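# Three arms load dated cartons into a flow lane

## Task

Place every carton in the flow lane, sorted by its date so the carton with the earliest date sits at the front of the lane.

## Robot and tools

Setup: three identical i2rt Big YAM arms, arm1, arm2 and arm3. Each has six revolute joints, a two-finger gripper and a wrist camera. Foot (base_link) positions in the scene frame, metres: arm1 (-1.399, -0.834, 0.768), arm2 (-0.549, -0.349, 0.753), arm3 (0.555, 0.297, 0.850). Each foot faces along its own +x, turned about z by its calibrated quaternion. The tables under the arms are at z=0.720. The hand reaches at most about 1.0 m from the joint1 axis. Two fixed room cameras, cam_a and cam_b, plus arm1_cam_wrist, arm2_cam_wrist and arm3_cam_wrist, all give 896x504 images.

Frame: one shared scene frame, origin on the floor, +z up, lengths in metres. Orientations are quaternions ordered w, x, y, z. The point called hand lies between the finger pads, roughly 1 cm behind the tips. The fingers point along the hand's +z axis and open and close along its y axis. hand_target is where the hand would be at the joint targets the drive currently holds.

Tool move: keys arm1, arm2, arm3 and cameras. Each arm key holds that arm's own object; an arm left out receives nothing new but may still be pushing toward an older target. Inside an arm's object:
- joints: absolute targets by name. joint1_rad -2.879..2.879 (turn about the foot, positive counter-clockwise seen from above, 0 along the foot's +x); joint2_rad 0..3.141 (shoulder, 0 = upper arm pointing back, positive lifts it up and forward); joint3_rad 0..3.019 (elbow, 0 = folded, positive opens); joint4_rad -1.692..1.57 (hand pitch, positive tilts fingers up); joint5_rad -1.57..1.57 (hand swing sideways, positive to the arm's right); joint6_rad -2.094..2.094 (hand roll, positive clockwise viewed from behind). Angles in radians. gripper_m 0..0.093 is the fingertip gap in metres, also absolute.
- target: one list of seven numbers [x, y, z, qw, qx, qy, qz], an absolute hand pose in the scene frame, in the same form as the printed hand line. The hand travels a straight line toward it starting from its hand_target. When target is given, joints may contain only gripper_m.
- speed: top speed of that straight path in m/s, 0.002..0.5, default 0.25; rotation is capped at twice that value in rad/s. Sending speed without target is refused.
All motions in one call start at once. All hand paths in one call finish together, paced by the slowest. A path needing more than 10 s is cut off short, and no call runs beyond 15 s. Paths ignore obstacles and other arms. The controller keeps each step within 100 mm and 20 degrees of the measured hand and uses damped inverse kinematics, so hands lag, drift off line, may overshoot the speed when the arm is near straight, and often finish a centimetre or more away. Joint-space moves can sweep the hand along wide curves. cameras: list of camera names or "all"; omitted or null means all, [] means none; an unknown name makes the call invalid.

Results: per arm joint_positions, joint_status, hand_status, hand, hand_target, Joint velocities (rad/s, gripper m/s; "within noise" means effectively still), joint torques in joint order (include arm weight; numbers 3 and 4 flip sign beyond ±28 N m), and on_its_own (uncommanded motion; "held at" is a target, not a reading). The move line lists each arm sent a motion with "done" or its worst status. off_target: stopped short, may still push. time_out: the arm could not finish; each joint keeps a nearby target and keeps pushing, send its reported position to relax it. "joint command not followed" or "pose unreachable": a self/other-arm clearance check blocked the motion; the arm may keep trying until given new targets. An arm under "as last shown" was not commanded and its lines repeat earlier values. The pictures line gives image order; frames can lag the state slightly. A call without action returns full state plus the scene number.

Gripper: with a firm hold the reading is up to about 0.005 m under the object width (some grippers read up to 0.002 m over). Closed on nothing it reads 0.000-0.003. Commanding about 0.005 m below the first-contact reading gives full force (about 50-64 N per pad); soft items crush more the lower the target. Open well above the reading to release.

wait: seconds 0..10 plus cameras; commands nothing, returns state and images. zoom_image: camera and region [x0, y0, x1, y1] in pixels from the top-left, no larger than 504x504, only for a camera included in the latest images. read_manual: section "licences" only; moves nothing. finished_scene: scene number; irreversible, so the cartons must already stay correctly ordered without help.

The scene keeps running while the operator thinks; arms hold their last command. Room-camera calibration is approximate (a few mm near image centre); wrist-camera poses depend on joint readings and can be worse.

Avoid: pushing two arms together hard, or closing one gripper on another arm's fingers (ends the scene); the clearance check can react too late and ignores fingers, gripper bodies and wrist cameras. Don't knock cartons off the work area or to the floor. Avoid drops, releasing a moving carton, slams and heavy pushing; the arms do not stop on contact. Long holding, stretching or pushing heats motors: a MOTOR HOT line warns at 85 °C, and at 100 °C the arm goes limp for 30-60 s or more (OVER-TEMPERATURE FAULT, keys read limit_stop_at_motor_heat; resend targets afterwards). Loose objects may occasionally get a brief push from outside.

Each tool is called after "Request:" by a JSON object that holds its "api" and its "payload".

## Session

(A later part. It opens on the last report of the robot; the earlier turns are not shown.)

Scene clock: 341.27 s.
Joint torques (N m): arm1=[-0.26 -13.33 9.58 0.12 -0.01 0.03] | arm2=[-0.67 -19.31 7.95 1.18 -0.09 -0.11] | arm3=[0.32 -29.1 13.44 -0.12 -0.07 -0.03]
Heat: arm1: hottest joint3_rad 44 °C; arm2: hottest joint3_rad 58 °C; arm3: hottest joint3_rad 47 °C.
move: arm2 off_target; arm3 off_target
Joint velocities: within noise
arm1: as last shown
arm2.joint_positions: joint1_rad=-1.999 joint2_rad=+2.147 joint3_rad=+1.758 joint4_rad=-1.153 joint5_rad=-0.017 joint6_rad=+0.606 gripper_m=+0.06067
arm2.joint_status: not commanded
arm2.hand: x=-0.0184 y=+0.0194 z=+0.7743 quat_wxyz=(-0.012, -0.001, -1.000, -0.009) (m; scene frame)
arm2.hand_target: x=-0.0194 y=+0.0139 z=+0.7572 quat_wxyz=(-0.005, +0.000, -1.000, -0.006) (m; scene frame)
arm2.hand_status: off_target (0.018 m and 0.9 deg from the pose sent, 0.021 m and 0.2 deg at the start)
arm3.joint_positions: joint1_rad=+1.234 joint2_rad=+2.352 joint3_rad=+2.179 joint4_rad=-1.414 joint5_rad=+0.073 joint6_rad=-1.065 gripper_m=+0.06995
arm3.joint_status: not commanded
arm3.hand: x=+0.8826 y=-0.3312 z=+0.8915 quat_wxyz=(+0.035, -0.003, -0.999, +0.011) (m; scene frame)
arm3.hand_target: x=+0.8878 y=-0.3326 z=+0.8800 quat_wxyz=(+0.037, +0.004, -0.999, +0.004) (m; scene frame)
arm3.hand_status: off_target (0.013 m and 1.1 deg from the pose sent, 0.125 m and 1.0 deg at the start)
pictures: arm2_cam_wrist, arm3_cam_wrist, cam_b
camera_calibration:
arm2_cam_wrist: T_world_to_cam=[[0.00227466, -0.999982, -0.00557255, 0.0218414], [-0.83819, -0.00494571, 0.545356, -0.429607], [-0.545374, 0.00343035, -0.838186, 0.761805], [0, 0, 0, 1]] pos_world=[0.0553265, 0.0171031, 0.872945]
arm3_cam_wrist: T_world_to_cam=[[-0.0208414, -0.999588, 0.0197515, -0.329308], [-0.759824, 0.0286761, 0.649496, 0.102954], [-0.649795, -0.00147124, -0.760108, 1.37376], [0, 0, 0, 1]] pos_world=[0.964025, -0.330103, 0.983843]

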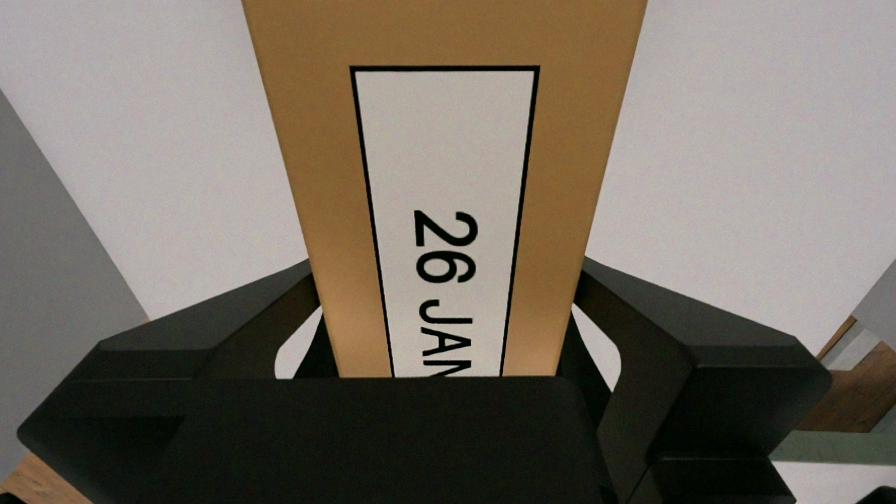

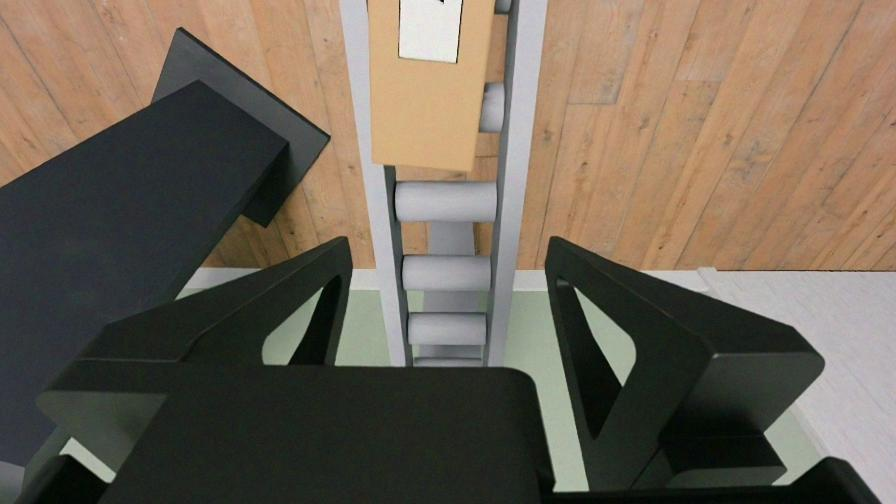

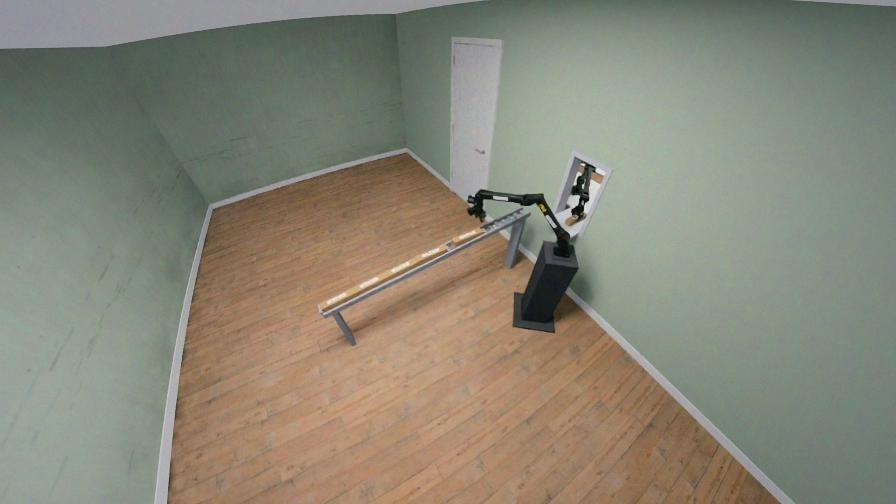

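Request:
{"api": "move", "payload": {"arm2": {"joints": {"gripper_m": 0.093}}, "arm3": {"joints": {"joint1_rad": 0.4, "joint2_rad": 1.35, "joint3_rad": 1.3, "joint4_rad": -1.5, "joint5_rad": 0, "joint6_rad": 0.58, "gripper_m": 0.093}}, "cameras": ["arm2_cam_wrist"]}}

Request:
{"api": "move", "payload": {"arm2": {"target": [-0.017, 0.018, 0.93, -0.005, 0, -1, -0.006], "speed": 0.4}, "cameras": ["arm2_cam_wrist", "cam_b"]}}

Request:
{"api": "move", "payload": {"arm2": {"target": [-0.26, -0.14, 0.97, 0, 0, -1, 0], "speed": 0.4}, "arm3": {"joints": {"joint1_rad": -0.25, "joint2_rad": 1.35, "joint3_rad": 1.3, "joint4_rad": -1.5, "joint5_rad": 0, "joint6_rad": 0.58}}, "cameras": ["cam_b"]}}

Scene clock: 346.17 s.
Joint torques (N m): arm1=[-0.26 -13.39 9.58 0.1 -0.01 0.04] | arm2=[-0.73 -19.31 7.95 0.8 -0.05 -0.11] | arm3=[-0.56 -13.45 11.07 0.25 0 0.14]
Heat: arm1: hottest joint3_rad 44 °C; arm2: hottest joint3_rad 57 °C; arm3: hottest joint3_rad 47 °C.
move: arm2 done; arm3 done
Joint velocities: within noise
arm1: as last shown
arm2.joint_positions: joint1_rad=-1.999 joint2_rad=+2.147 joint3_rad=+1.758 joint4_rad=-1.144 joint5_rad=-0.017 joint6_rad=+0.606 gripper_m=+0.09294
arm2.joint_status: all done
arm2.hand: x=-0.0167 y=+0.0208 z=+0.7744 quat_wxyz=(-0.015, -0.001, -1.000, -0.012) (m; scene frame)
arm2.hand_target: x=-0.0193 y=+0.0138 z=+0.7572 quat_wxyz=(-0.005, +0.000, -1.000, -0.006) (m; scene frame)
arm2.hand_status: not commanded
arm3.joint_positions: joint1_rad=+0.409 joint2_rad=+1.340 joint3_rad=+1.301 joint4_rad=-1.495 joint5_rad=+0.002 joint6_rad=+0.571 gripper_m=+0.09292
arm3.joint_status: all done
arm3.hand: x=+0.4279 y=-0.0737 z=+1.1038 quat_wxyz=(-0.014, -0.944, -0.331, +0.011) (m; scene frame)
arm3.hand_target: x=+0.4250 y=-0.0725 z=+1.0998 quat_wxyz=(-0.008, -0.947, -0.322, +0.005) (m; scene frame)
arm3.hand_status: not commanded
pictures: arm2_cam_wrist
camera_calibration:
arm2_cam_wrist: T_world_to_cam=[[0.00249474, -0.999934, -0.0112155, 0.027563], [-0.841857, -0.00815307, 0.53964, -0.423742], [-0.539696, 0.00809555, -0.841821, 0.765675], [0, 0, 0, 1]] pos_world=[0.0564324, 0.0179079, 0.873539]

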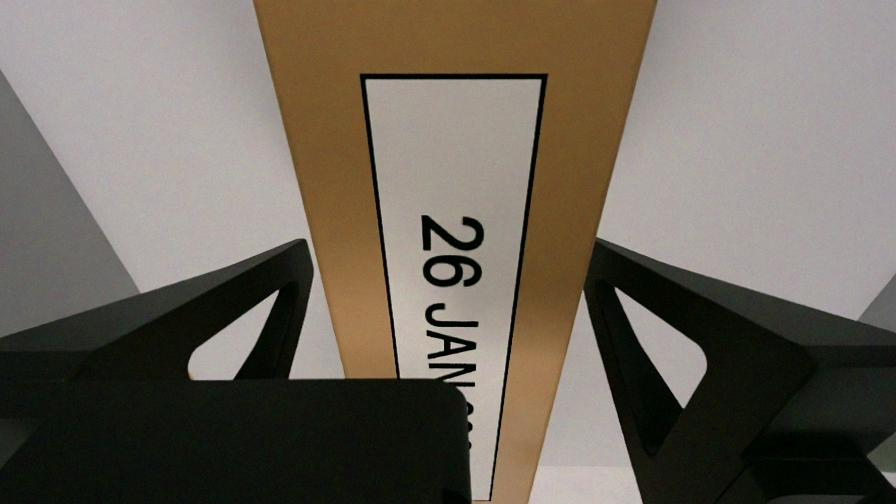

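Scene clock: 347.80 s.
Joint torques (N m): arm1=[-0.21 -13.33 9.58 0.1 -0.02 0.04] | arm2=[-0.73 -19.84 14.28 -0.14 0.03 -0.11] | arm3=[-0.67 -13.22 11.07 0.29 0 0.14]
Heat: arm1: hottest joint3_rad 44 °C; arm2: hottest joint3_rad 58 °C; arm3: hottest joint3_rad 47 °C.
move: arm2 off_target
Joint velocities: within noise
arm1, arm3: as last shown
arm2.joint_positions: joint1_rad=-1.999 joint2_rad=+2.041 joint3_rad=+1.976 joint4_rad=-1.519 joint5_rad=-0.019 joint6_rad=+0.606 gripper_m=+0.09295
arm2.joint_status: not commanded
arm2.hand: x=-0.0314 y=+0.0136 z=+0.9203 quat_wxyz=(+0.006, -0.002, -1.000, +0.002) (m; scene frame)
arm2.hand_target: x=-0.0177 y=+0.0175 z=+0.9300 quat_wxyz=(-0.006, +0.000, -1.000, -0.006) (m; scene frame)
arm2.hand_status: off_target (0.018 m and 1.6 deg from the pose sent, 0.156 m and 1.4 deg at the start; pose on its path clipped on 6 of 49 steps)
arm3.joint_positions: joint1_rad=+0.409 joint2_rad=+1.340 joint3_rad=+1.301 joint4_rad=-1.495 joint5_rad=+0.002 joint6_rad=+0.572 gripper_m=+0.09292
arm3.hand: x=+0.4279 y=-0.0737 z=+1.1038 quat_wxyz=(-0.014, -0.944, -0.330, +0.011) (m; scene frame)
pictures: arm2_cam_wrist, cam_b
camera_calibration:
arm2_cam_wrist: T_world_to_cam=[[0.00184646, -0.999865, 0.0163466, -0.00331265], [-0.817598, 0.00790272, 0.575736, -0.547629], [-0.575787, -0.014428, -0.817473, 0.857313], [0, 0, 0, 1]] pos_world=[0.0458953, 0.0133849, 1.01617]

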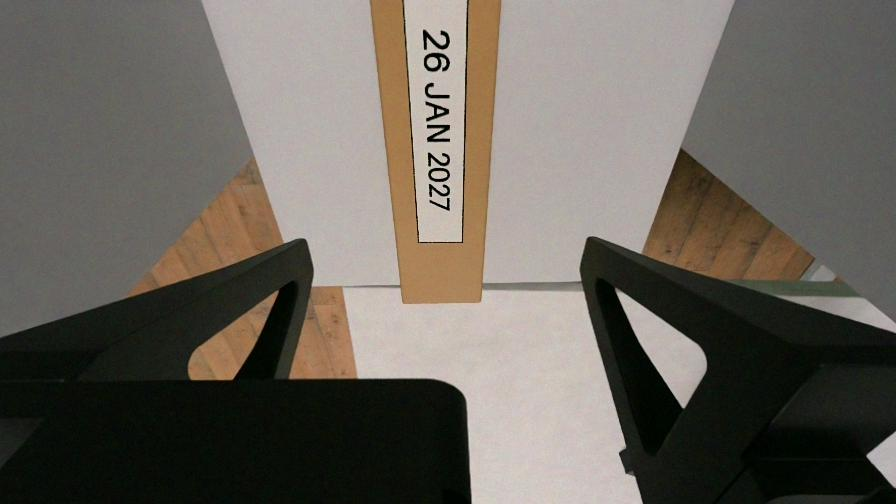

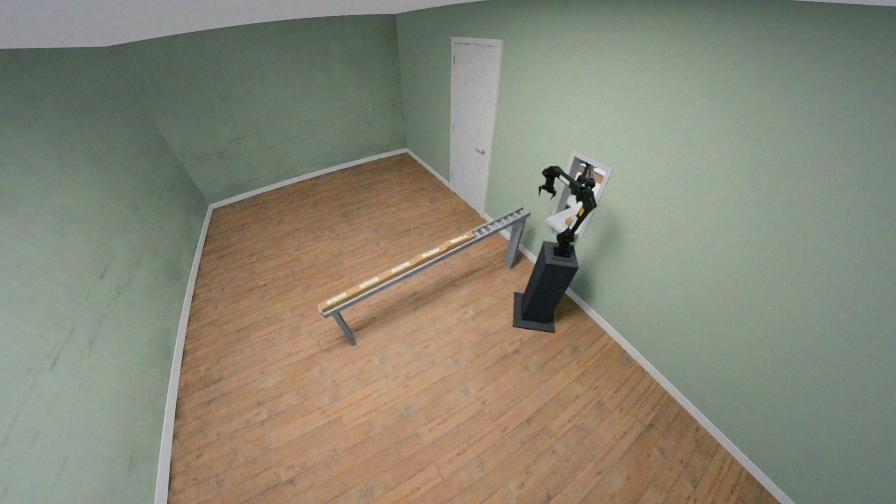

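Scene clock: 349.47 s.
Joint torques (N m): arm1=[-0.21 -13.33 9.57 0.12 -0.02 0.03] | arm2=[0.5 -7.71 8.47 -0.02 0.09 0.04] | arm3=[-0.44 -13.27 11.11 0.31 0.04 0.13]
Heat: arm1: hottest joint3_rad 44 °C; arm2: hottest joint3_rad 57 °C; arm3: hottest joint3_rad 47 °C.
move: arm2 off_target; arm3 done
Joint velocities: within noise
arm1.joint_positions: joint1_rad=+1.613 joint2_rad=+1.403 joint3_rad=+1.493 joint4_rad=-1.491 joint5_rad=+0.001 joint6_rad=+0.000 gripper_m=+0.09294
arm1.joint_status: not commanded
arm1.hand: x=-0.9945 y=-1.0263 z=+1.0748 quat_wxyz=(-0.083, -0.217, -0.972, +0.016) (m; scene frame)
arm1.hand_target: x=-0.9981 y=-1.0309 z=+1.0784 quat_wxyz=(-0.084, -0.224, -0.971, +0.016) (m; scene frame)
arm1.hand_status: not commanded
arm2.joint_positions: joint1_rad=-1.999 joint2_rad=+1.276 joint3_rad=+1.167 joint4_rad=-1.432 joint5_rad=-0.017 joint6_rad=+0.606 gripper_m=+0.09295
arm2.joint_status: not commanded
arm2.hand: x=-0.2525 y=-0.1382 z=+0.9788 quat_wxyz=(-0.012, -0.001, -1.000, -0.010) (m; scene frame)
arm2.hand_target: x=-0.2599 y=-0.1401 z=+0.9701 quat_wxyz=(+0.000, +0.000, -1.000, +0.000) (m; scene frame)
arm2.hand_status: off_target (0.012 m and 1.8 deg from the pose sent, 0.280 m and 0.8 deg at the start)
arm3.joint_positions: joint1_rad=-0.242 joint2_rad=+1.340 joint3_rad=+1.301 joint4_rad=-1.495 joint5_rad=+0.001 joint6_rad=+0.572 gripper_m=+0.09292
arm3.joint_status: all done
arm3.hand: x=+0.2289 y=+0.0785 z=+1.1034 quat_wxyz=(-0.009, -1.000, -0.011, +0.014) (m; scene frame)
arm3.hand_target: x=+0.2275 y=+0.0811 z=+1.0994 quat_wxyz=(-0.006, -1.000, -0.003, +0.008) (m; scene frame)
arm3.hand_status: not commanded
pictures: cam_b

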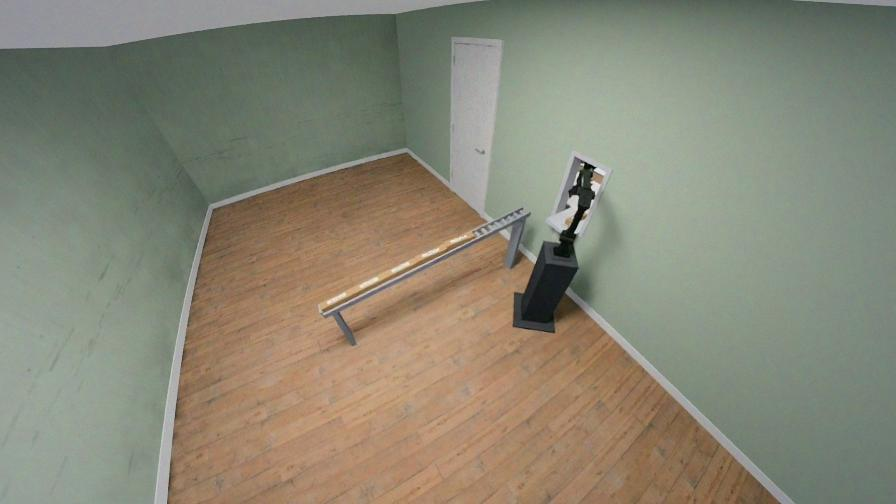

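Request:
{"api": "move", "payload": {"arm2": {"joints": {"joint1_rad": -0.6, "joint2_rad": 1.35, "joint3_rad": 1.3, "joint4_rad": -1.5, "joint5_rad": 0, "joint6_rad": 0}}, "arm3": {"target": [-0.042, 0.016, 0.87, 0, -1, 0, 0], "speed": 0.4}, "cameras": ["arm3_cam_wrist"]}}

Request:
{"api": "zoom_image", "payload": {"camera": "arm3_cam_wrist", "region": [300, 260, 600, 430]}}

Scene clock: 354.03 s.
Joint torques (N m): arm1=[-0.21 -13.39 9.57 0.1 -0.02 0.04] | arm2=[0.32 -9.35 13.71 -0.14 0 -0.12] | arm3=[-0.44 -26.75 13.96 0.01 0.06 -0.04]
Heat: arm1: hottest joint3_rad 44 °C; arm2: hottest joint3_rad 57 °C; arm3: hottest joint3_rad 47 °C.
move: arm2 done; arm3 off_target
Joint velocities: within noise
arm1: as last shown
arm2.joint_positions: joint1_rad=-0.605 joint2_rad=+1.351 joint3_rad=+1.251 joint4_rad=-1.492 joint5_rad=+0.000 joint6_rad=+0.011 gripper_m=+0.09298
arm2.joint_status: all done
arm2.hand: x=-0.7076 y=+0.0000 z=+0.9786 quat_wxyz=(+0.008, +0.838, -0.546, +0.016) (m; scene frame)
arm2.hand_target: x=-0.7143 y=+0.0098 z=+0.9975 quat_wxyz=(-0.003, +0.842, -0.539, -0.002) (m; scene frame)
arm2.hand_status: not commanded
arm3.joint_positions: joint1_rad=-0.388 joint2_rad=+2.175 joint3_rad=+1.812 joint4_rad=-1.211 joint5_rad=+0.001 joint6_rad=+0.450 gripper_m=+0.09292
arm3.joint_status: not commanded
arm3.hand: x=-0.0308 y=+0.0170 z=+0.8712 quat_wxyz=(+0.001, -1.000, +0.001, -0.002) (m; scene frame)
arm3.hand_target: x=-0.0417 y=+0.0163 z=+0.8701 quat_wxyz=(+0.000, -1.000, +0.000, +0.000) (m; scene frame)
arm3.hand_status: off_target (0.011 m and 0.3 deg from the pose sent, 0.363 m and 2.3 deg at the start; pose on its path clipped on 11 of 60 steps)
pictures: arm3_cam_wrist
camera_calibration:
arm3_cam_wrist: T_world_to_cam=[[0.0183957, 0.999831, 0.000185442, -0.0157394], [0.800426, -0.0148381, 0.599248, -0.495282], [0.59915, -0.0108752, -0.800563, 0.839079], [0, 0, 0, 1]] pos_world=[-0.106008, 0.0175128, 0.968535]

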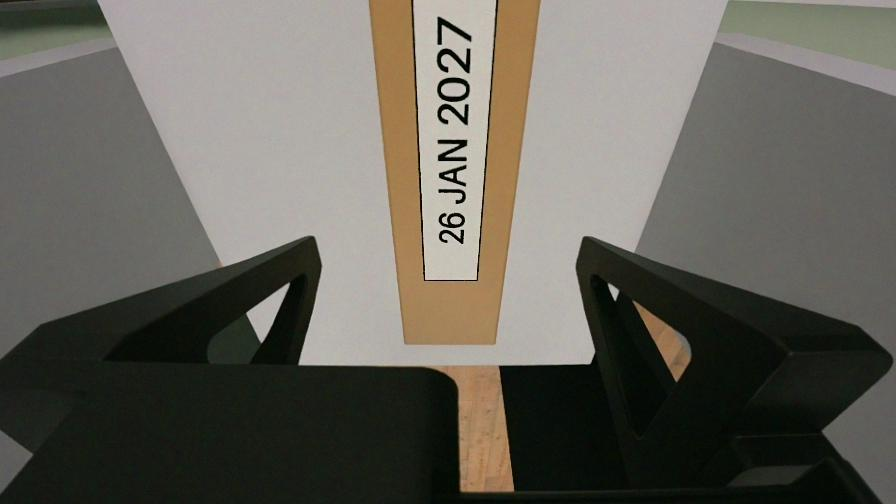

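Scaled by 1.680 from the camera's 896x504 image, which has a finer 1280x720 frame.

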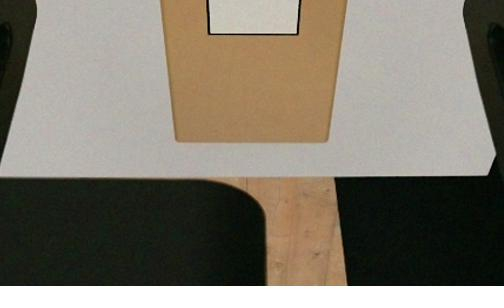

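Request:
{"api": "move", "payload": {"arm3": {"target": [-0.041, 0.0145, 0.775, 0, -1, 0, -0.002], "speed": 0.3}, "cameras": ["arm3_cam_wrist"]}}

Request:
{"api": "move", "payload": {"arm3": {"joints": {"gripper_m": 0.053}}, "cameras": ["arm3_cam_wrist"]}}

Request:
{"api": "move", "payload": {"arm3": {"target": [-0.041, 0.016, 0.96, 0, -1, 0, 0.012], "speed": 0.3}, "cameras": ["arm3_cam_wrist"]}}

Scene clock: 363.40 s.
Joint torques (N m): arm1=[-0.26 -13.39 9.58 0.1 -0.01 0.04] | arm2=[0.32 -9.35 13.72 -0.12 0 -0.11] | arm3=[-0.26 -28.4 11.21 0.75 0 0]
Heat: arm1: hottest joint3_rad 44 °C; arm2: hottest joint3_rad 56 °C; arm3: hottest joint3_rad 46 °C.
move: arm3 done
Joint velocities: within noise
arm1, arm2: as last shown
arm2.hand: x=-0.7075 y=+0.0000 z=+0.9786 quat_wxyz=(+0.008, +0.838, -0.546, +0.016) (m; scene frame)
arm2.hand_target: x=-0.7142 y=+0.0098 z=+0.9975 quat_wxyz=(-0.003, +0.842, -0.539, -0.002) (m; scene frame)
arm3.joint_positions: joint1_rad=-0.388 joint2_rad=+2.299 joint3_rad=+1.776 joint4_rad=-1.059 joint5_rad=+0.001 joint6_rad=+0.450 gripper_m=+0.09292
arm3.joint_status: not commanded
arm3.hand: x=-0.0339 y=+0.0155 z=+0.7800 quat_wxyz=(+0.003, -1.000, +0.001, -0.006) (m; scene frame)
arm3.hand_target: x=-0.0409 y=+0.0146 z=+0.7751 quat_wxyz=(+0.000, -1.000, +0.000, -0.002) (m; scene frame)
arm3.hand_status: done (0.009 m and 0.6 deg from the pose sent, 0.097 m and 0.2 deg at the start)
pictures: arm3_cam_wrist
camera_calibration:
arm3_cam_wrist: T_world_to_cam=[[0.0183509, 0.999824, 0.00390321, -0.0170167], [0.795898, -0.0169706, 0.605193, -0.443], [0.605153, -0.00799926, -0.796069, 0.764609], [0, 0, 0, 1]] pos_world=[-0.10981, 0.015612, 0.876849]

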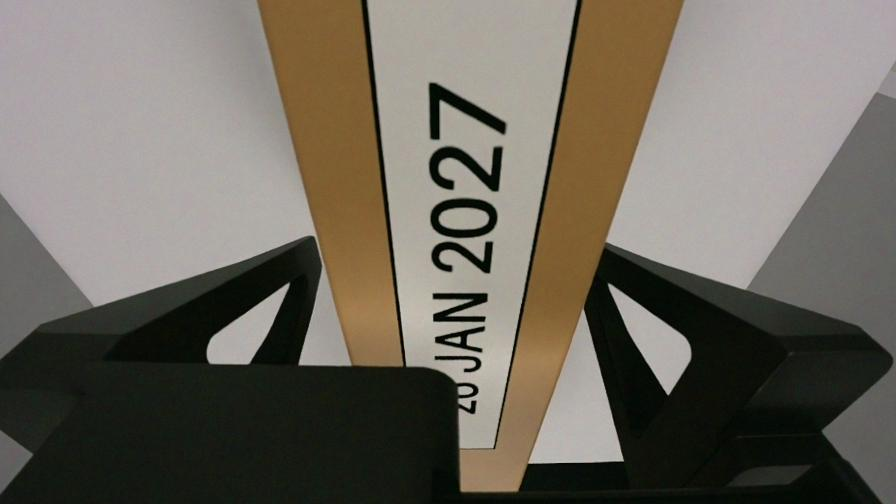

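Scene clock: 364.03 s.
Joint torques (N m): arm1=[-0.21 -13.33 9.57 0.09 -0.01 0.04] | arm2=[0.32 -9.35 13.72 -0.1 0.01 -0.11] | arm3=[-0.32 -28.16 11.11 0.69 -0.01 0.01]
Heat: arm1: hottest joint3_rad 44 °C; arm2: hottest joint3_rad 56 °C; arm3: hottest joint3_rad 46 °C.
move: arm3 off_target
Joint velocities: within noise
arm1, arm2: as last shown
arm3.joint_positions: joint1_rad=-0.388 joint2_rad=+2.299 joint3_rad=+1.776 joint4_rad=-1.059 joint5_rad=+0.002 joint6_rad=+0.450 gripper_m=+0.05841
arm3.joint_status: gripper_m off_target (ended at +0.05844, target +0.05300)
arm3.hand: x=-0.0339 y=+0.0156 z=+0.7800 quat_wxyz=(+0.003, -1.000, +0.001, -0.006) (m; scene frame)
arm3.hand_target: x=-0.0409 y=+0.0147 z=+0.7751 quat_wxyz=(+0.000, -1.000, +0.000, -0.002) (m; scene frame)
arm3.hand_status: not commanded
pictures: arm3_cam_wrist
camera_calibration:
arm3_cam_wrist: T_world_to_cam=[[0.0183336, 0.999823, 0.00425932, -0.0173308], [0.796032, -0.0171741, 0.605011, -0.442823], [0.604977, -0.00770147, -0.796205, 0.764704], [0, 0, 0, 1]] pos_world=[-0.10981, 0.015612, 0.876849]

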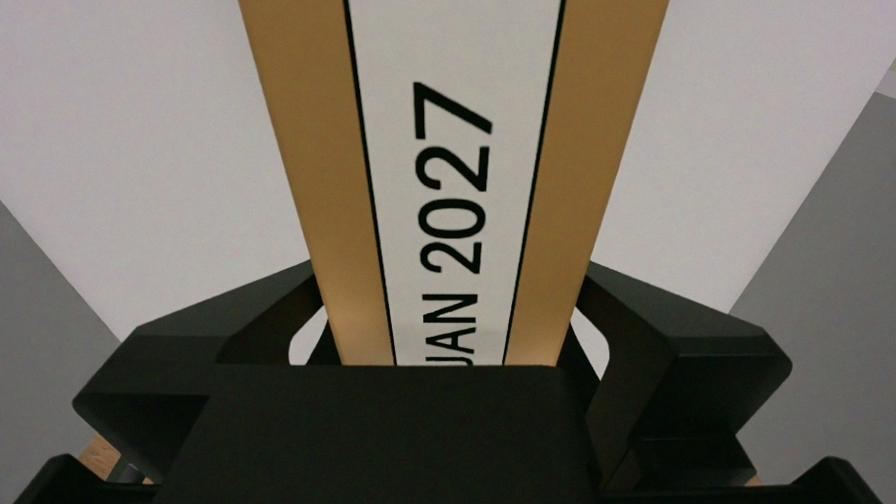

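Scene clock: 365.67 s.
Joint torques (N m): arm1=[-0.26 -13.33 9.58 0.1 -0.01 0.04] | arm2=[0.32 -9.35 13.71 -0.12 0 -0.12] | arm3=[0.03 -29.16 16.14 -0.01 0.17 0]
Heat: arm1: hottest joint3_rad 44 °C; arm2: hottest joint3_rad 56 °C; arm3: hottest joint3_rad 47 °C.
move: arm3 off_target
Joint velocities: within noise
arm1, arm2: as last shown
arm3.joint_positions: joint1_rad=-0.388 joint2_rad=+2.115 joint3_rad=+1.882 joint4_rad=-1.370 joint5_rad=+0.008 joint6_rad=+0.450 gripper_m=+0.05841
arm3.joint_status: not commanded
arm3.hand: x=-0.0231 y=+0.0222 z=+0.9346 quat_wxyz=(+0.011, -1.000, +0.001, -0.014) (m; scene frame)
arm3.hand_target: x=-0.0397 y=+0.0168 z=+0.9603 quat_wxyz=(+0.000, -1.000, +0.000, +0.012) (m; scene frame)
arm3.hand_status: off_target (0.032 m and 3.2 deg from the pose sent, 0.180 m and 2.1 deg at the start; pose on its path clipped on 11 of 49 steps)
pictures: arm3_cam_wrist
camera_calibration:
arm3_cam_wrist: T_world_to_cam=[[0.0176722, 0.999655, 0.0194526, -0.0390649], [0.786677, -0.02591, 0.616821, -0.555825], [0.617111, 0.00440234, -0.786863, 0.872548], [0, 0, 0, 1]] pos_world=[-0.100514, 0.0208087, 1.03018]

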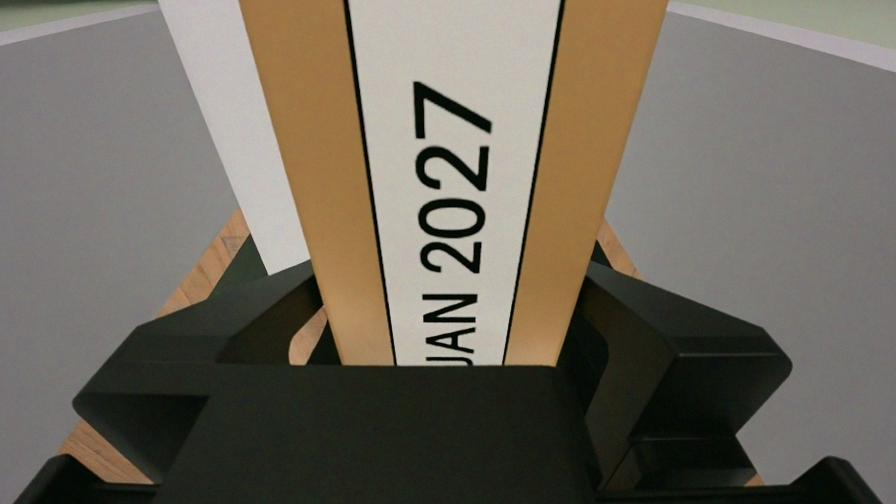

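Request:
{"api": "move", "payload": {"arm3": {"target": [0.22, 0.05, 1.04, 0, -1, 0, 0.004], "speed": 0.35}, "cameras": []}}

Request:
{"api": "move", "payload": {"arm3": {"joints": {"joint1_rad": 1.2, "joint2_rad": 1.35, "joint3_rad": 1.3, "joint4_rad": -1.5, "joint5_rad": 0, "joint6_rad": -1.06}}, "cameras": ["arm3_cam_wrist", "cam_b"]}}

Request:
{"api": "zoom_image", "payload": {"camera": "cam_b", "region": [300, 180, 620, 360]}}

Scene clock: 370.03 s.
Joint torques (N m): arm1=[-0.21 -13.33 9.58 0.09 -0.01 0.04] | arm2=[0.32 -9.35 13.72 -0.12 0 -0.11] | arm3=[0.91 -17.26 11.86 0.03 0.21 0.15]
Heat: arm1: hottest joint3_rad 44 °C; arm2: hottest joint3_rad 56 °C; arm3: hottest joint3_rad 48 °C.
move: arm3 off_target
Joint velocities: within noise
arm1, arm2: as last shown
arm3.joint_positions: joint1_rad=-0.205 joint2_rad=+1.455 joint3_rad=+1.221 joint4_rad=-1.347 joint5_rad=+0.002 joint6_rad=+0.632 gripper_m=+0.05841
arm3.joint_status: not commanded
arm3.hand: x=+0.2191 y=+0.0533 z=+1.0292 quat_wxyz=(+0.004, -1.000, +0.000, -0.005) (m; scene frame)
arm3.hand_target: x=+0.2201 y=+0.0501 z=+1.0399 quat_wxyz=(+0.000, -1.000, +0.000, +0.004) (m; scene frame)
arm3.hand_status: off_target (0.011 m and 1.1 deg from the pose sent, 0.266 m and 2.3 deg at the start)
pictures: none
No camera images: "cameras" was empty.

Scene clock: 371.83 s.
Joint torques (N m): arm1=[-0.26 -13.33 9.58 0.1 -0.01 0.03] | arm2=[0.32 -9.29 13.72 -0.12 0 -0.12] | arm3=[0.73 -16.03 15.43 -0.1 0 -0.05]
Heat: arm1: hottest joint3_rad 44 °C; arm2: hottest joint3_rad 56 °C; arm3: hottest joint3_rad 48 °C.
move: arm3 done
Joint velocities: within noise
arm1, arm2: as last shown
arm3.joint_positions: joint1_rad=+1.195 joint2_rad=+1.367 joint3_rad=+1.251 joint4_rad=-1.490 joint5_rad=-0.001 joint6_rad=-1.052 gripper_m=+0.05846
arm3.joint_status: all done
arm3.hand: x=+0.7236 y=-0.0453 z=+1.0753 quat_wxyz=(+0.007, -0.029, -0.999, -0.016) (m; scene frame)
arm3.hand_target: x=+0.7295 y=-0.0529 z=+1.1004 quat_wxyz=(-0.006, -0.023, -1.000, +0.009) (m; scene frame)
arm3.hand_status: not commanded
pictures: arm3_cam_wrist, cam_b
camera_calibration:
arm3_cam_wrist: T_world_to_cam=[[-0.0747655, -0.996612, -0.0342713, 0.0466784], [-0.793146, 0.0386003, 0.607807, -0.0760809], [-0.604425, 0.0726252, -0.793345, 1.41677], [0, 0, 0, 1]] pos_world=[0.799478, -0.0534361, 1.17183]

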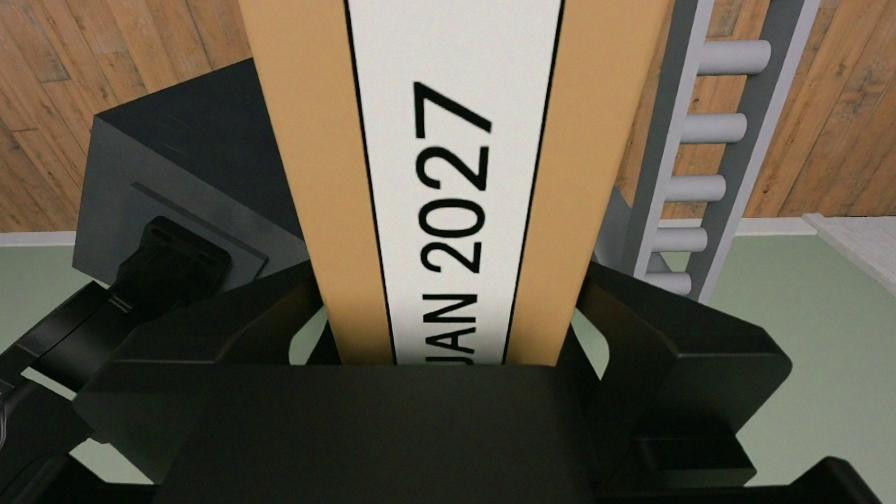

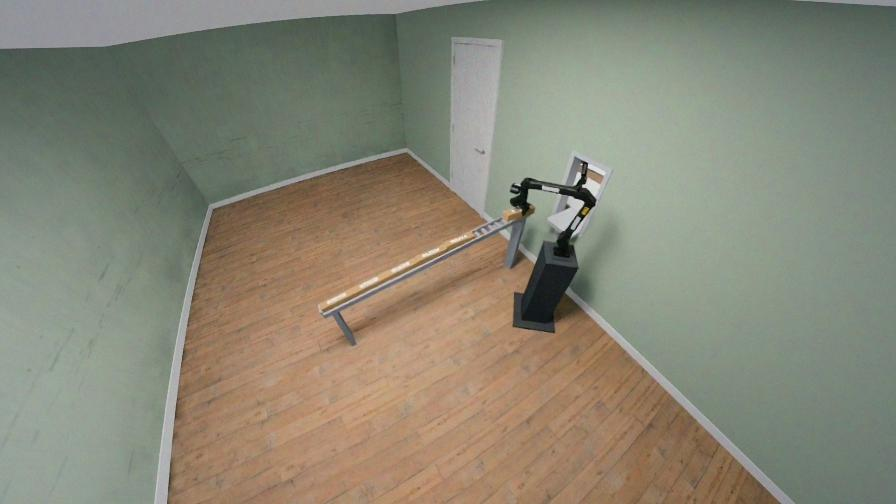

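Scaled by 1.575 from the camera's 896x504 image, which has a finer 1280x720 frame.

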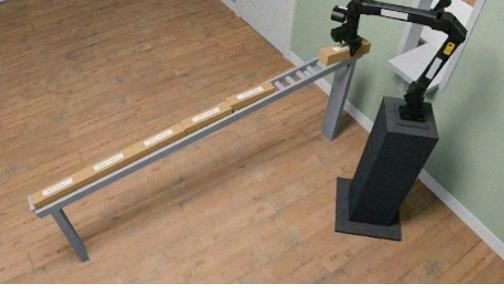

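Request:
{"api": "move", "payload": {"arm3": {"target": [0.752, -0.340, 0.90, 0.035, -0.002, -0.9993, 0.015], "speed": 0.35}, "cameras": ["arm3_cam_wrist"]}}

Request:
{"api": "move", "payload": {"arm3": {"target": [0.752, -0.332, 0.80, 0.037, 0.004, -0.9993, 0.006], "speed": 0.25}, "cameras": ["arm3_cam_wrist"]}}

Scene clock: 376.70 s.
Joint torques (N m): arm1=[-0.26 -13.27 9.58 0.12 -0.01 0.04] | arm2=[0.32 -9.35 13.71 -0.12 0 -0.11] | arm3=[-0.67 -29.51 15.66 -0.24 0.06 -0.05]
Heat: arm1: hottest joint3_rad 44 °C; arm2: hottest joint3_rad 56 °C; arm3: hottest joint3_rad 48 °C.
move: arm3 off_target
Joint velocities: within noise
arm1, arm2: as last shown
arm3.joint_positions: joint1_rad=+1.063 joint2_rad=+2.195 joint3_rad=+1.852 joint4_rad=-1.277 joint5_rad=+0.077 joint6_rad=-1.236 gripper_m=+0.05846
arm3.joint_status: not commanded
arm3.hand: x=+0.7499 y=-0.3182 z=+0.8748 quat_wxyz=(+0.043, -0.002, -0.999, -0.011) (m; scene frame)
arm3.hand_target: x=+0.7515 y=-0.3385 z=+0.9005 quat_wxyz=(+0.035, -0.002, -0.999, +0.016) (m; scene frame)
arm3.hand_status: off_target (0.033 m and 3.1 deg from the pose sent, 0.344 m and 5.8 deg at the start)
pictures: arm3_cam_wrist
camera_calibration:
arm3_cam_wrist: T_world_to_cam=[[-0.0207364, -0.999525, -0.0227895, -0.281691], [-0.74841, 0.000404733, 0.663236, -0.0169527], [-0.662912, 0.030809, -0.748063, 1.28427], [0, 0, 0, 1]] pos_world=[0.832831, -0.321118, 0.965542]

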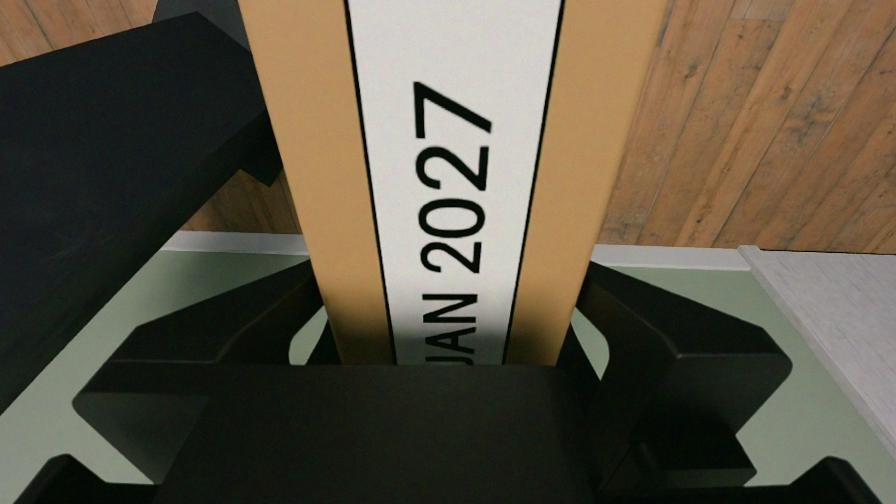

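Scene clock: 378.03 s.
Joint torques (N m): arm1=[-0.26 -13.39 9.59 0.1 -0.02 0.03] | arm2=[0.32 -9.29 13.72 -0.12 0.01 -0.11] | arm3=[-0.32 -31.38 11.04 0.44 -0.11 -0.01]
Heat: arm1: hottest joint3_rad 44 °C; arm2: hottest joint3_rad 56 °C; arm3: hottest joint3_rad 48 °C.
move: arm3 off_target
Joint velocities: within noise
arm1.joint_positions: joint1_rad=+1.613 joint2_rad=+1.403 joint3_rad=+1.493 joint4_rad=-1.491 joint5_rad=+0.001 joint6_rad=+0.000 gripper_m=+0.09294
arm1.joint_status: not commanded
arm1.hand: x=-0.9945 y=-1.0263 z=+1.0748 quat_wxyz=(-0.083, -0.217, -0.972, +0.016) (m; scene frame)
arm1.hand_target: x=-0.9981 y=-1.0309 z=+1.0784 quat_wxyz=(-0.084, -0.224, -0.971, +0.016) (m; scene frame)
arm1.hand_status: not commanded
arm2: as last shown
arm3.joint_positions: joint1_rad=+1.063 joint2_rad=+2.310 joint3_rad=+1.795 joint4_rad=-1.113 joint5_rad=+0.079 joint6_rad=-1.248 gripper_m=+0.05846
arm3.joint_status: not commanded
arm3.hand: x=+0.7497 y=-0.3181 z=+0.7820 quat_wxyz=(+0.045, +0.004, -0.999, -0.014) (m; scene frame)
arm3.hand_target: x=+0.7519 y=-0.3316 z=+0.8003 quat_wxyz=(+0.037, +0.004, -0.999, +0.006) (m; scene frame)
arm3.hand_status: off_target (0.023 m and 2.5 deg from the pose sent, 0.076 m and 2.2 deg at the start)
pictures: arm3_cam_wrist
camera_calibration:
arm3_cam_wrist: T_world_to_cam=[[-0.00976176, -0.999495, -0.0302466, -0.286054], [-0.745692, -0.0128765, 0.666166, 0.0358686], [-0.666219, 0.0290576, -0.74519, 1.21444], [0, 0, 0, 1]] pos_world=[0.833039, -0.320737, 0.872443]

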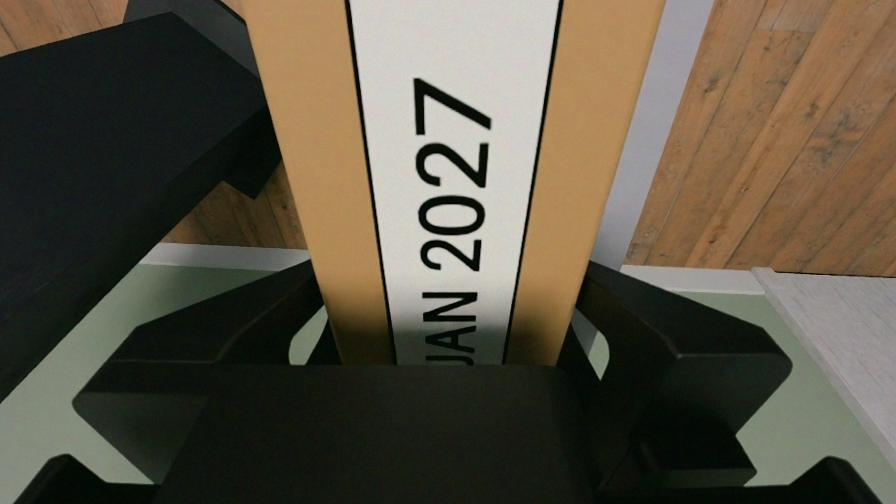

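Request:
{"api": "move", "payload": {"arm3": {"target": [0.752, -0.346, 0.803, 0.037, 0.004, -0.9993, 0.010], "speed": 0.2}, "cameras": ["arm3_cam_wrist"]}}

Scene clock: 383.23 s.
Joint torques (N m): arm1=[-0.21 -13.33 9.55 0.12 -0.01 0.04] | arm2=[0.32 -9.35 13.7 -0.12 0 -0.11] | arm3=[-0.56 -29.51 14.54 -0.21 0.01 -0.04]
Heat: arm1: hottest joint3_rad 44 °C; arm2: hottest joint3_rad 56 °C; arm3: hottest joint3_rad 47 °C.
move: arm3 off_target
Joint velocities: within noise
arm1: as last shown
arm2.joint_positions: joint1_rad=-0.605 joint2_rad=+1.351 joint3_rad=+1.251 joint4_rad=-1.492 joint5_rad=+0.000 joint6_rad=+0.011 gripper_m=+0.09298
arm2.joint_status: not commanded
arm2.hand: x=-0.7075 y=+0.0000 z=+0.9786 quat_wxyz=(+0.008, +0.838, -0.546, +0.016) (m; scene frame)
arm2.hand_target: x=-0.7142 y=+0.0098 z=+0.9975 quat_wxyz=(-0.003, +0.842, -0.539, -0.002) (m; scene frame)
arm2.hand_status: not commanded
arm3.joint_positions: joint1_rad=+1.063 joint2_rad=+2.310 joint3_rad=+1.811 joint4_rad=-1.117 joint5_rad=+0.079 joint6_rad=-1.251 gripper_m=+0.05846
arm3.joint_status: not commanded
arm3.hand: x=+0.7515 y=-0.3234 z=+0.7870 quat_wxyz=(+0.044, +0.005, -0.999, -0.009) (m; scene frame)
arm3.hand_target: x=+0.7516 y=-0.3449 z=+0.8037 quat_wxyz=(+0.037, +0.004, -0.999, +0.011) (m; scene frame)
arm3.hand_status: off_target (0.028 m and 2.3 deg from the pose sent, 0.035 m and 3.0 deg at the start)
pictures: arm3_cam_wrist
camera_calibration:
arm3_cam_wrist: T_world_to_cam=[[-0.00590998, -0.999779, -0.0201603, -0.302039], [-0.748104, -0.00895749, 0.663521, 0.0390127], [-0.663555, 0.0190034, -0.747886, 1.21639], [0, 0, 0, 1]] pos_world=[0.834541, -0.324739, 0.877744]

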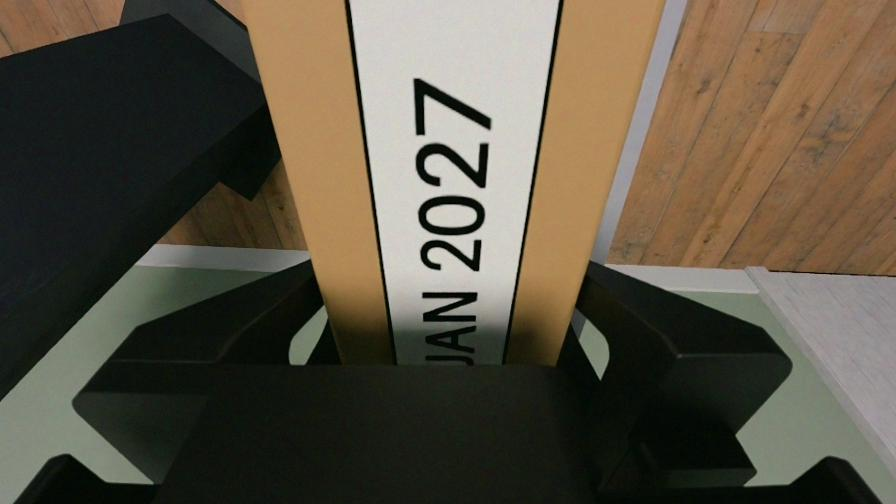

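Request:
{"api": "move", "payload": {"arm3": {"target": [0.752, -0.338, 0.777, 0.037, 0.004, -0.9993, 0.005], "speed": 0.15}, "cameras": ["arm3_cam_wrist"]}}

Scene clock: 387.17 s.
Joint torques (N m): arm1=[-0.26 -13.33 9.58 0.1 -0.01 0.04] | arm2=[0.38 -9.29 13.71 -0.12 0.01 -0.11] | arm3=[-0.56 -30.27 11.55 0.5 -0.11 0]
Heat: arm1: hottest joint3_rad 44 °C; arm2: hottest joint3_rad 56 °C; arm3: hottest joint3_rad 48 °C.
move: arm3 off_target
Joint velocities: within noise
arm1, arm2: as last shown
arm3.joint_positions: joint1_rad=+1.063 joint2_rad=+2.337 joint3_rad=+1.811 joint4_rad=-1.091 joint5_rad=+0.079 joint6_rad=-1.252 gripper_m=+0.05846
arm3.joint_status: not commanded
arm3.hand: x=+0.7519 y=-0.3243 z=+0.7696 quat_wxyz=(+0.044, +0.006, -0.999, -0.010) (m; scene frame)
arm3.hand_target: x=+0.7519 y=-0.3377 z=+0.7774 quat_wxyz=(+0.037, +0.004, -0.999, +0.005) (m; scene frame)
arm3.hand_status: off_target (0.016 m and 1.8 deg from the pose sent, 0.018 m and 1.8 deg at the start)
pictures: arm3_cam_wrist
camera_calibration:
arm3_cam_wrist: T_world_to_cam=[[-0.0054416, -0.999771, -0.0206965, -0.303313], [-0.748248, -0.00965958, 0.663349, 0.0508217], [-0.663397, 0.0190958, -0.748024, 1.20375], [0, 0, 0, 1]] pos_world=[0.834941, -0.32574, 0.860444]

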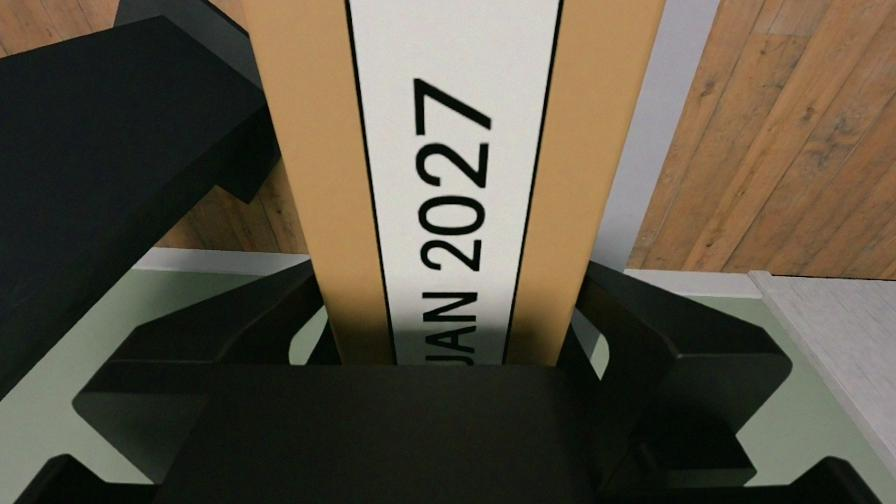

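Request:
{"api": "move", "payload": {"arm3": {"target": [0.752, -0.352, 0.786, 0.037, 0.004, -0.9993, 0.009], "speed": 0.15}, "cameras": ["arm3_cam_wrist"]}}

Scene clock: 390.80 s.
Joint torques (N m): arm1=[-0.21 -13.33 9.57 0.12 -0.01 0.04] | arm2=[0.32 -9.35 13.74 -0.12 0 -0.11] | arm3=[-0.73 -29.51 14.54 -0.14 0 -0.02]
Heat: arm1: hottest joint3_rad 44 °C; arm2: hottest joint3_rad 56 °C; arm3: hottest joint3_rad 48 °C.
move: arm3 off_target
Joint velocities: within noise
arm1, arm2: as last shown
arm3.joint_positions: joint1_rad=+1.061 joint2_rad=+2.345 joint3_rad=+1.833 joint4_rad=-1.104 joint5_rad=+0.079 joint6_rad=-1.254 gripper_m=+0.05846
arm3.joint_status: not commanded
arm3.hand: x=+0.7524 y=-0.3295 z=+0.7722 quat_wxyz=(+0.043, +0.006, -0.999, -0.009) (m; scene frame)
arm3.hand_target: x=+0.7516 y=-0.3509 z=+0.7865 quat_wxyz=(+0.037, +0.004, -0.999, +0.010) (m; scene frame)
arm3.hand_status: off_target (0.026 m and 2.2 deg from the pose sent, 0.032 m and 2.3 deg at the start)
pictures: arm3_cam_wrist
camera_calibration:
arm3_cam_wrist: T_world_to_cam=[[-0.00475802, -0.999805, -0.0191634, -0.31016], [-0.748706, -0.00914166, 0.662839, 0.0502767], [-0.662885, 0.0175016, -0.748517, 1.2056], [0, 0, 0, 1]] pos_world=[0.835341, -0.33074, 0.863144]

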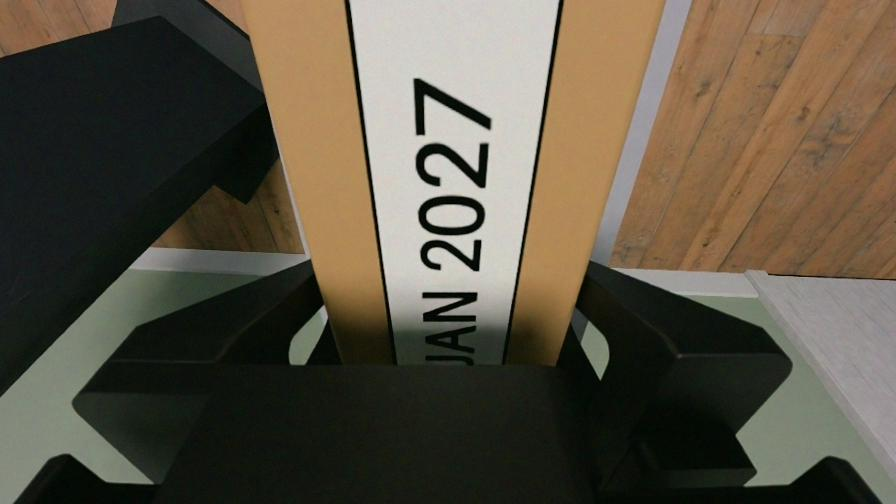

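Request:
{"api": "move", "payload": {"arm3": {"target": [0.752, -0.352, 0.774, 0.037, 0.004, -0.9993, 0.007], "speed": 0.1}, "cameras": ["arm3_cam_wrist"]}}

Scene clock: 393.73 s.
Joint torques (N m): arm1=[-0.26 -13.33 9.58 0.1 -0.01 0.03] | arm2=[0.32 -9.35 13.72 -0.12 0 -0.11] | arm3=[-0.91 -29.04 14.17 0.28 -0.15 -0.04]
Heat: arm1: hottest joint3_rad 44 °C; arm2: hottest joint3_rad 56 °C; arm3: hottest joint3_rad 48 °C.
move: arm3 off_target
Joint velocities: within noise
arm1, arm2: as last shown
arm3.joint_positions: joint1_rad=+1.061 joint2_rad=+2.357 joint3_rad=+1.838 joint4_rad=-1.104 joint5_rad=+0.082 joint6_rad=-1.255 gripper_m=+0.05846
arm3.joint_status: not commanded
arm3.hand: x=+0.7517 y=-0.3291 z=+0.7659 quat_wxyz=(+0.046, +0.007, -0.999, -0.012) (m; scene frame)
arm3.hand_target: x=+0.7516 y=-0.3510 z=+0.7747 quat_wxyz=(+0.037, +0.004, -0.999, +0.007) (m; scene frame)
arm3.hand_status: off_target (0.024 m and 2.4 deg from the pose sent, 0.023 m and 1.9 deg at the start)
pictures: arm3_cam_wrist
camera_calibration:
arm3_cam_wrist: T_world_to_cam=[[-0.00391763, -0.999659, -0.0258075, -0.305362], [-0.745101, -0.0142942, 0.666798, 0.0465932], [-0.66694, 0.0218415, -0.744791, 1.20194], [0, 0, 0, 1]] pos_world=[0.835143, -0.330844, 0.856247]

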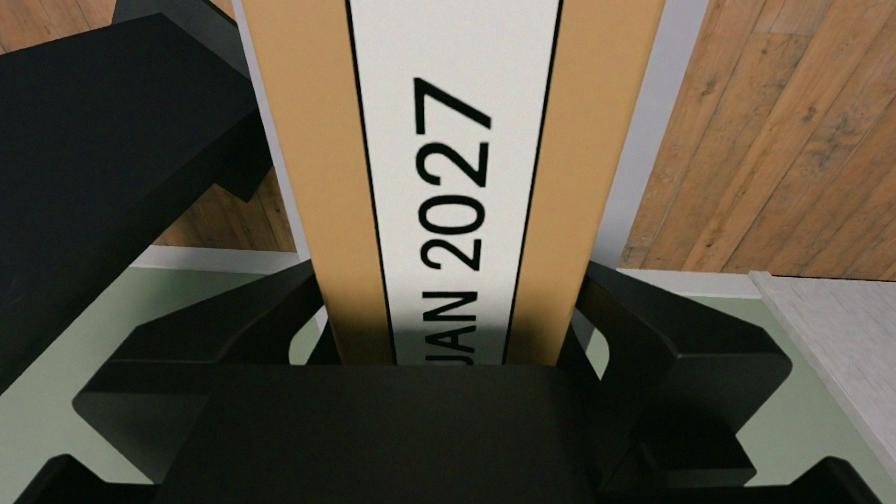

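Request:
{"api": "move", "payload": {"arm3": {"target": [0.752, -0.353, 0.756, 0.037, 0.004, -0.9993, 0.006], "speed": 0.1}, "cameras": ["arm3_cam_wrist"]}}

Scene clock: 396.80 s.
Joint torques (N m): arm1=[-0.26 -13.27 9.58 0.09 -0.02 0.04] | arm2=[0.32 -9.41 13.72 -0.12 0 -0.11] | arm3=[-0.79 -27.34 13.75 0.95 -0.21 -0.05]
Heat: arm1: hottest joint3_rad 44 °C; arm2: hottest joint3_rad 56 °C; arm3: hottest joint3_rad 48 °C.
move: arm3 off_target
Joint velocities: within noise
arm1, arm2: as last shown
arm3.joint_positions: joint1_rad=+1.061 joint2_rad=+2.365 joint3_rad=+1.846 joint4_rad=-1.096 joint5_rad=+0.082 joint6_rad=-1.255 gripper_m=+0.05846
arm3.joint_status: not commanded
arm3.hand: x=+0.7528 y=-0.3328 z=+0.7638 quat_wxyz=(+0.045, +0.006, -0.999, -0.008) (m; scene frame)
arm3.hand_target: x=+0.7516 y=-0.3519 z=+0.7566 quat_wxyz=(+0.037, +0.004, -0.999, +0.006) (m; scene frame)
arm3.hand_status: off_target (0.022 m and 1.8 deg from the pose sent, 0.026 m and 2.3 deg at the start)
pictures: arm3_cam_wrist
camera_calibration:
arm3_cam_wrist: T_world_to_cam=[[-0.00431934, -0.999843, -0.0171987, -0.315483], [-0.746486, -0.00822011, 0.66535, 0.0529087], [-0.665387, 0.0157125, -0.746334, 1.19917], [0, 0, 0, 1]] pos_world=[0.836042, -0.33384, 0.85435]

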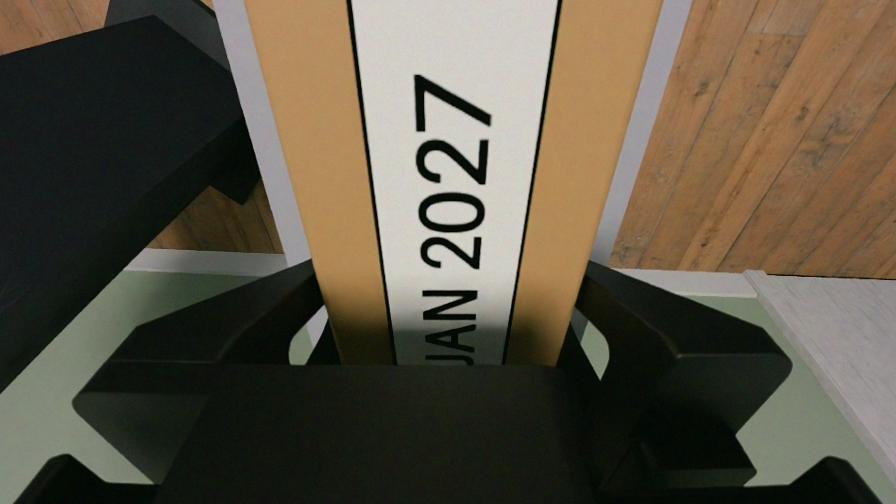

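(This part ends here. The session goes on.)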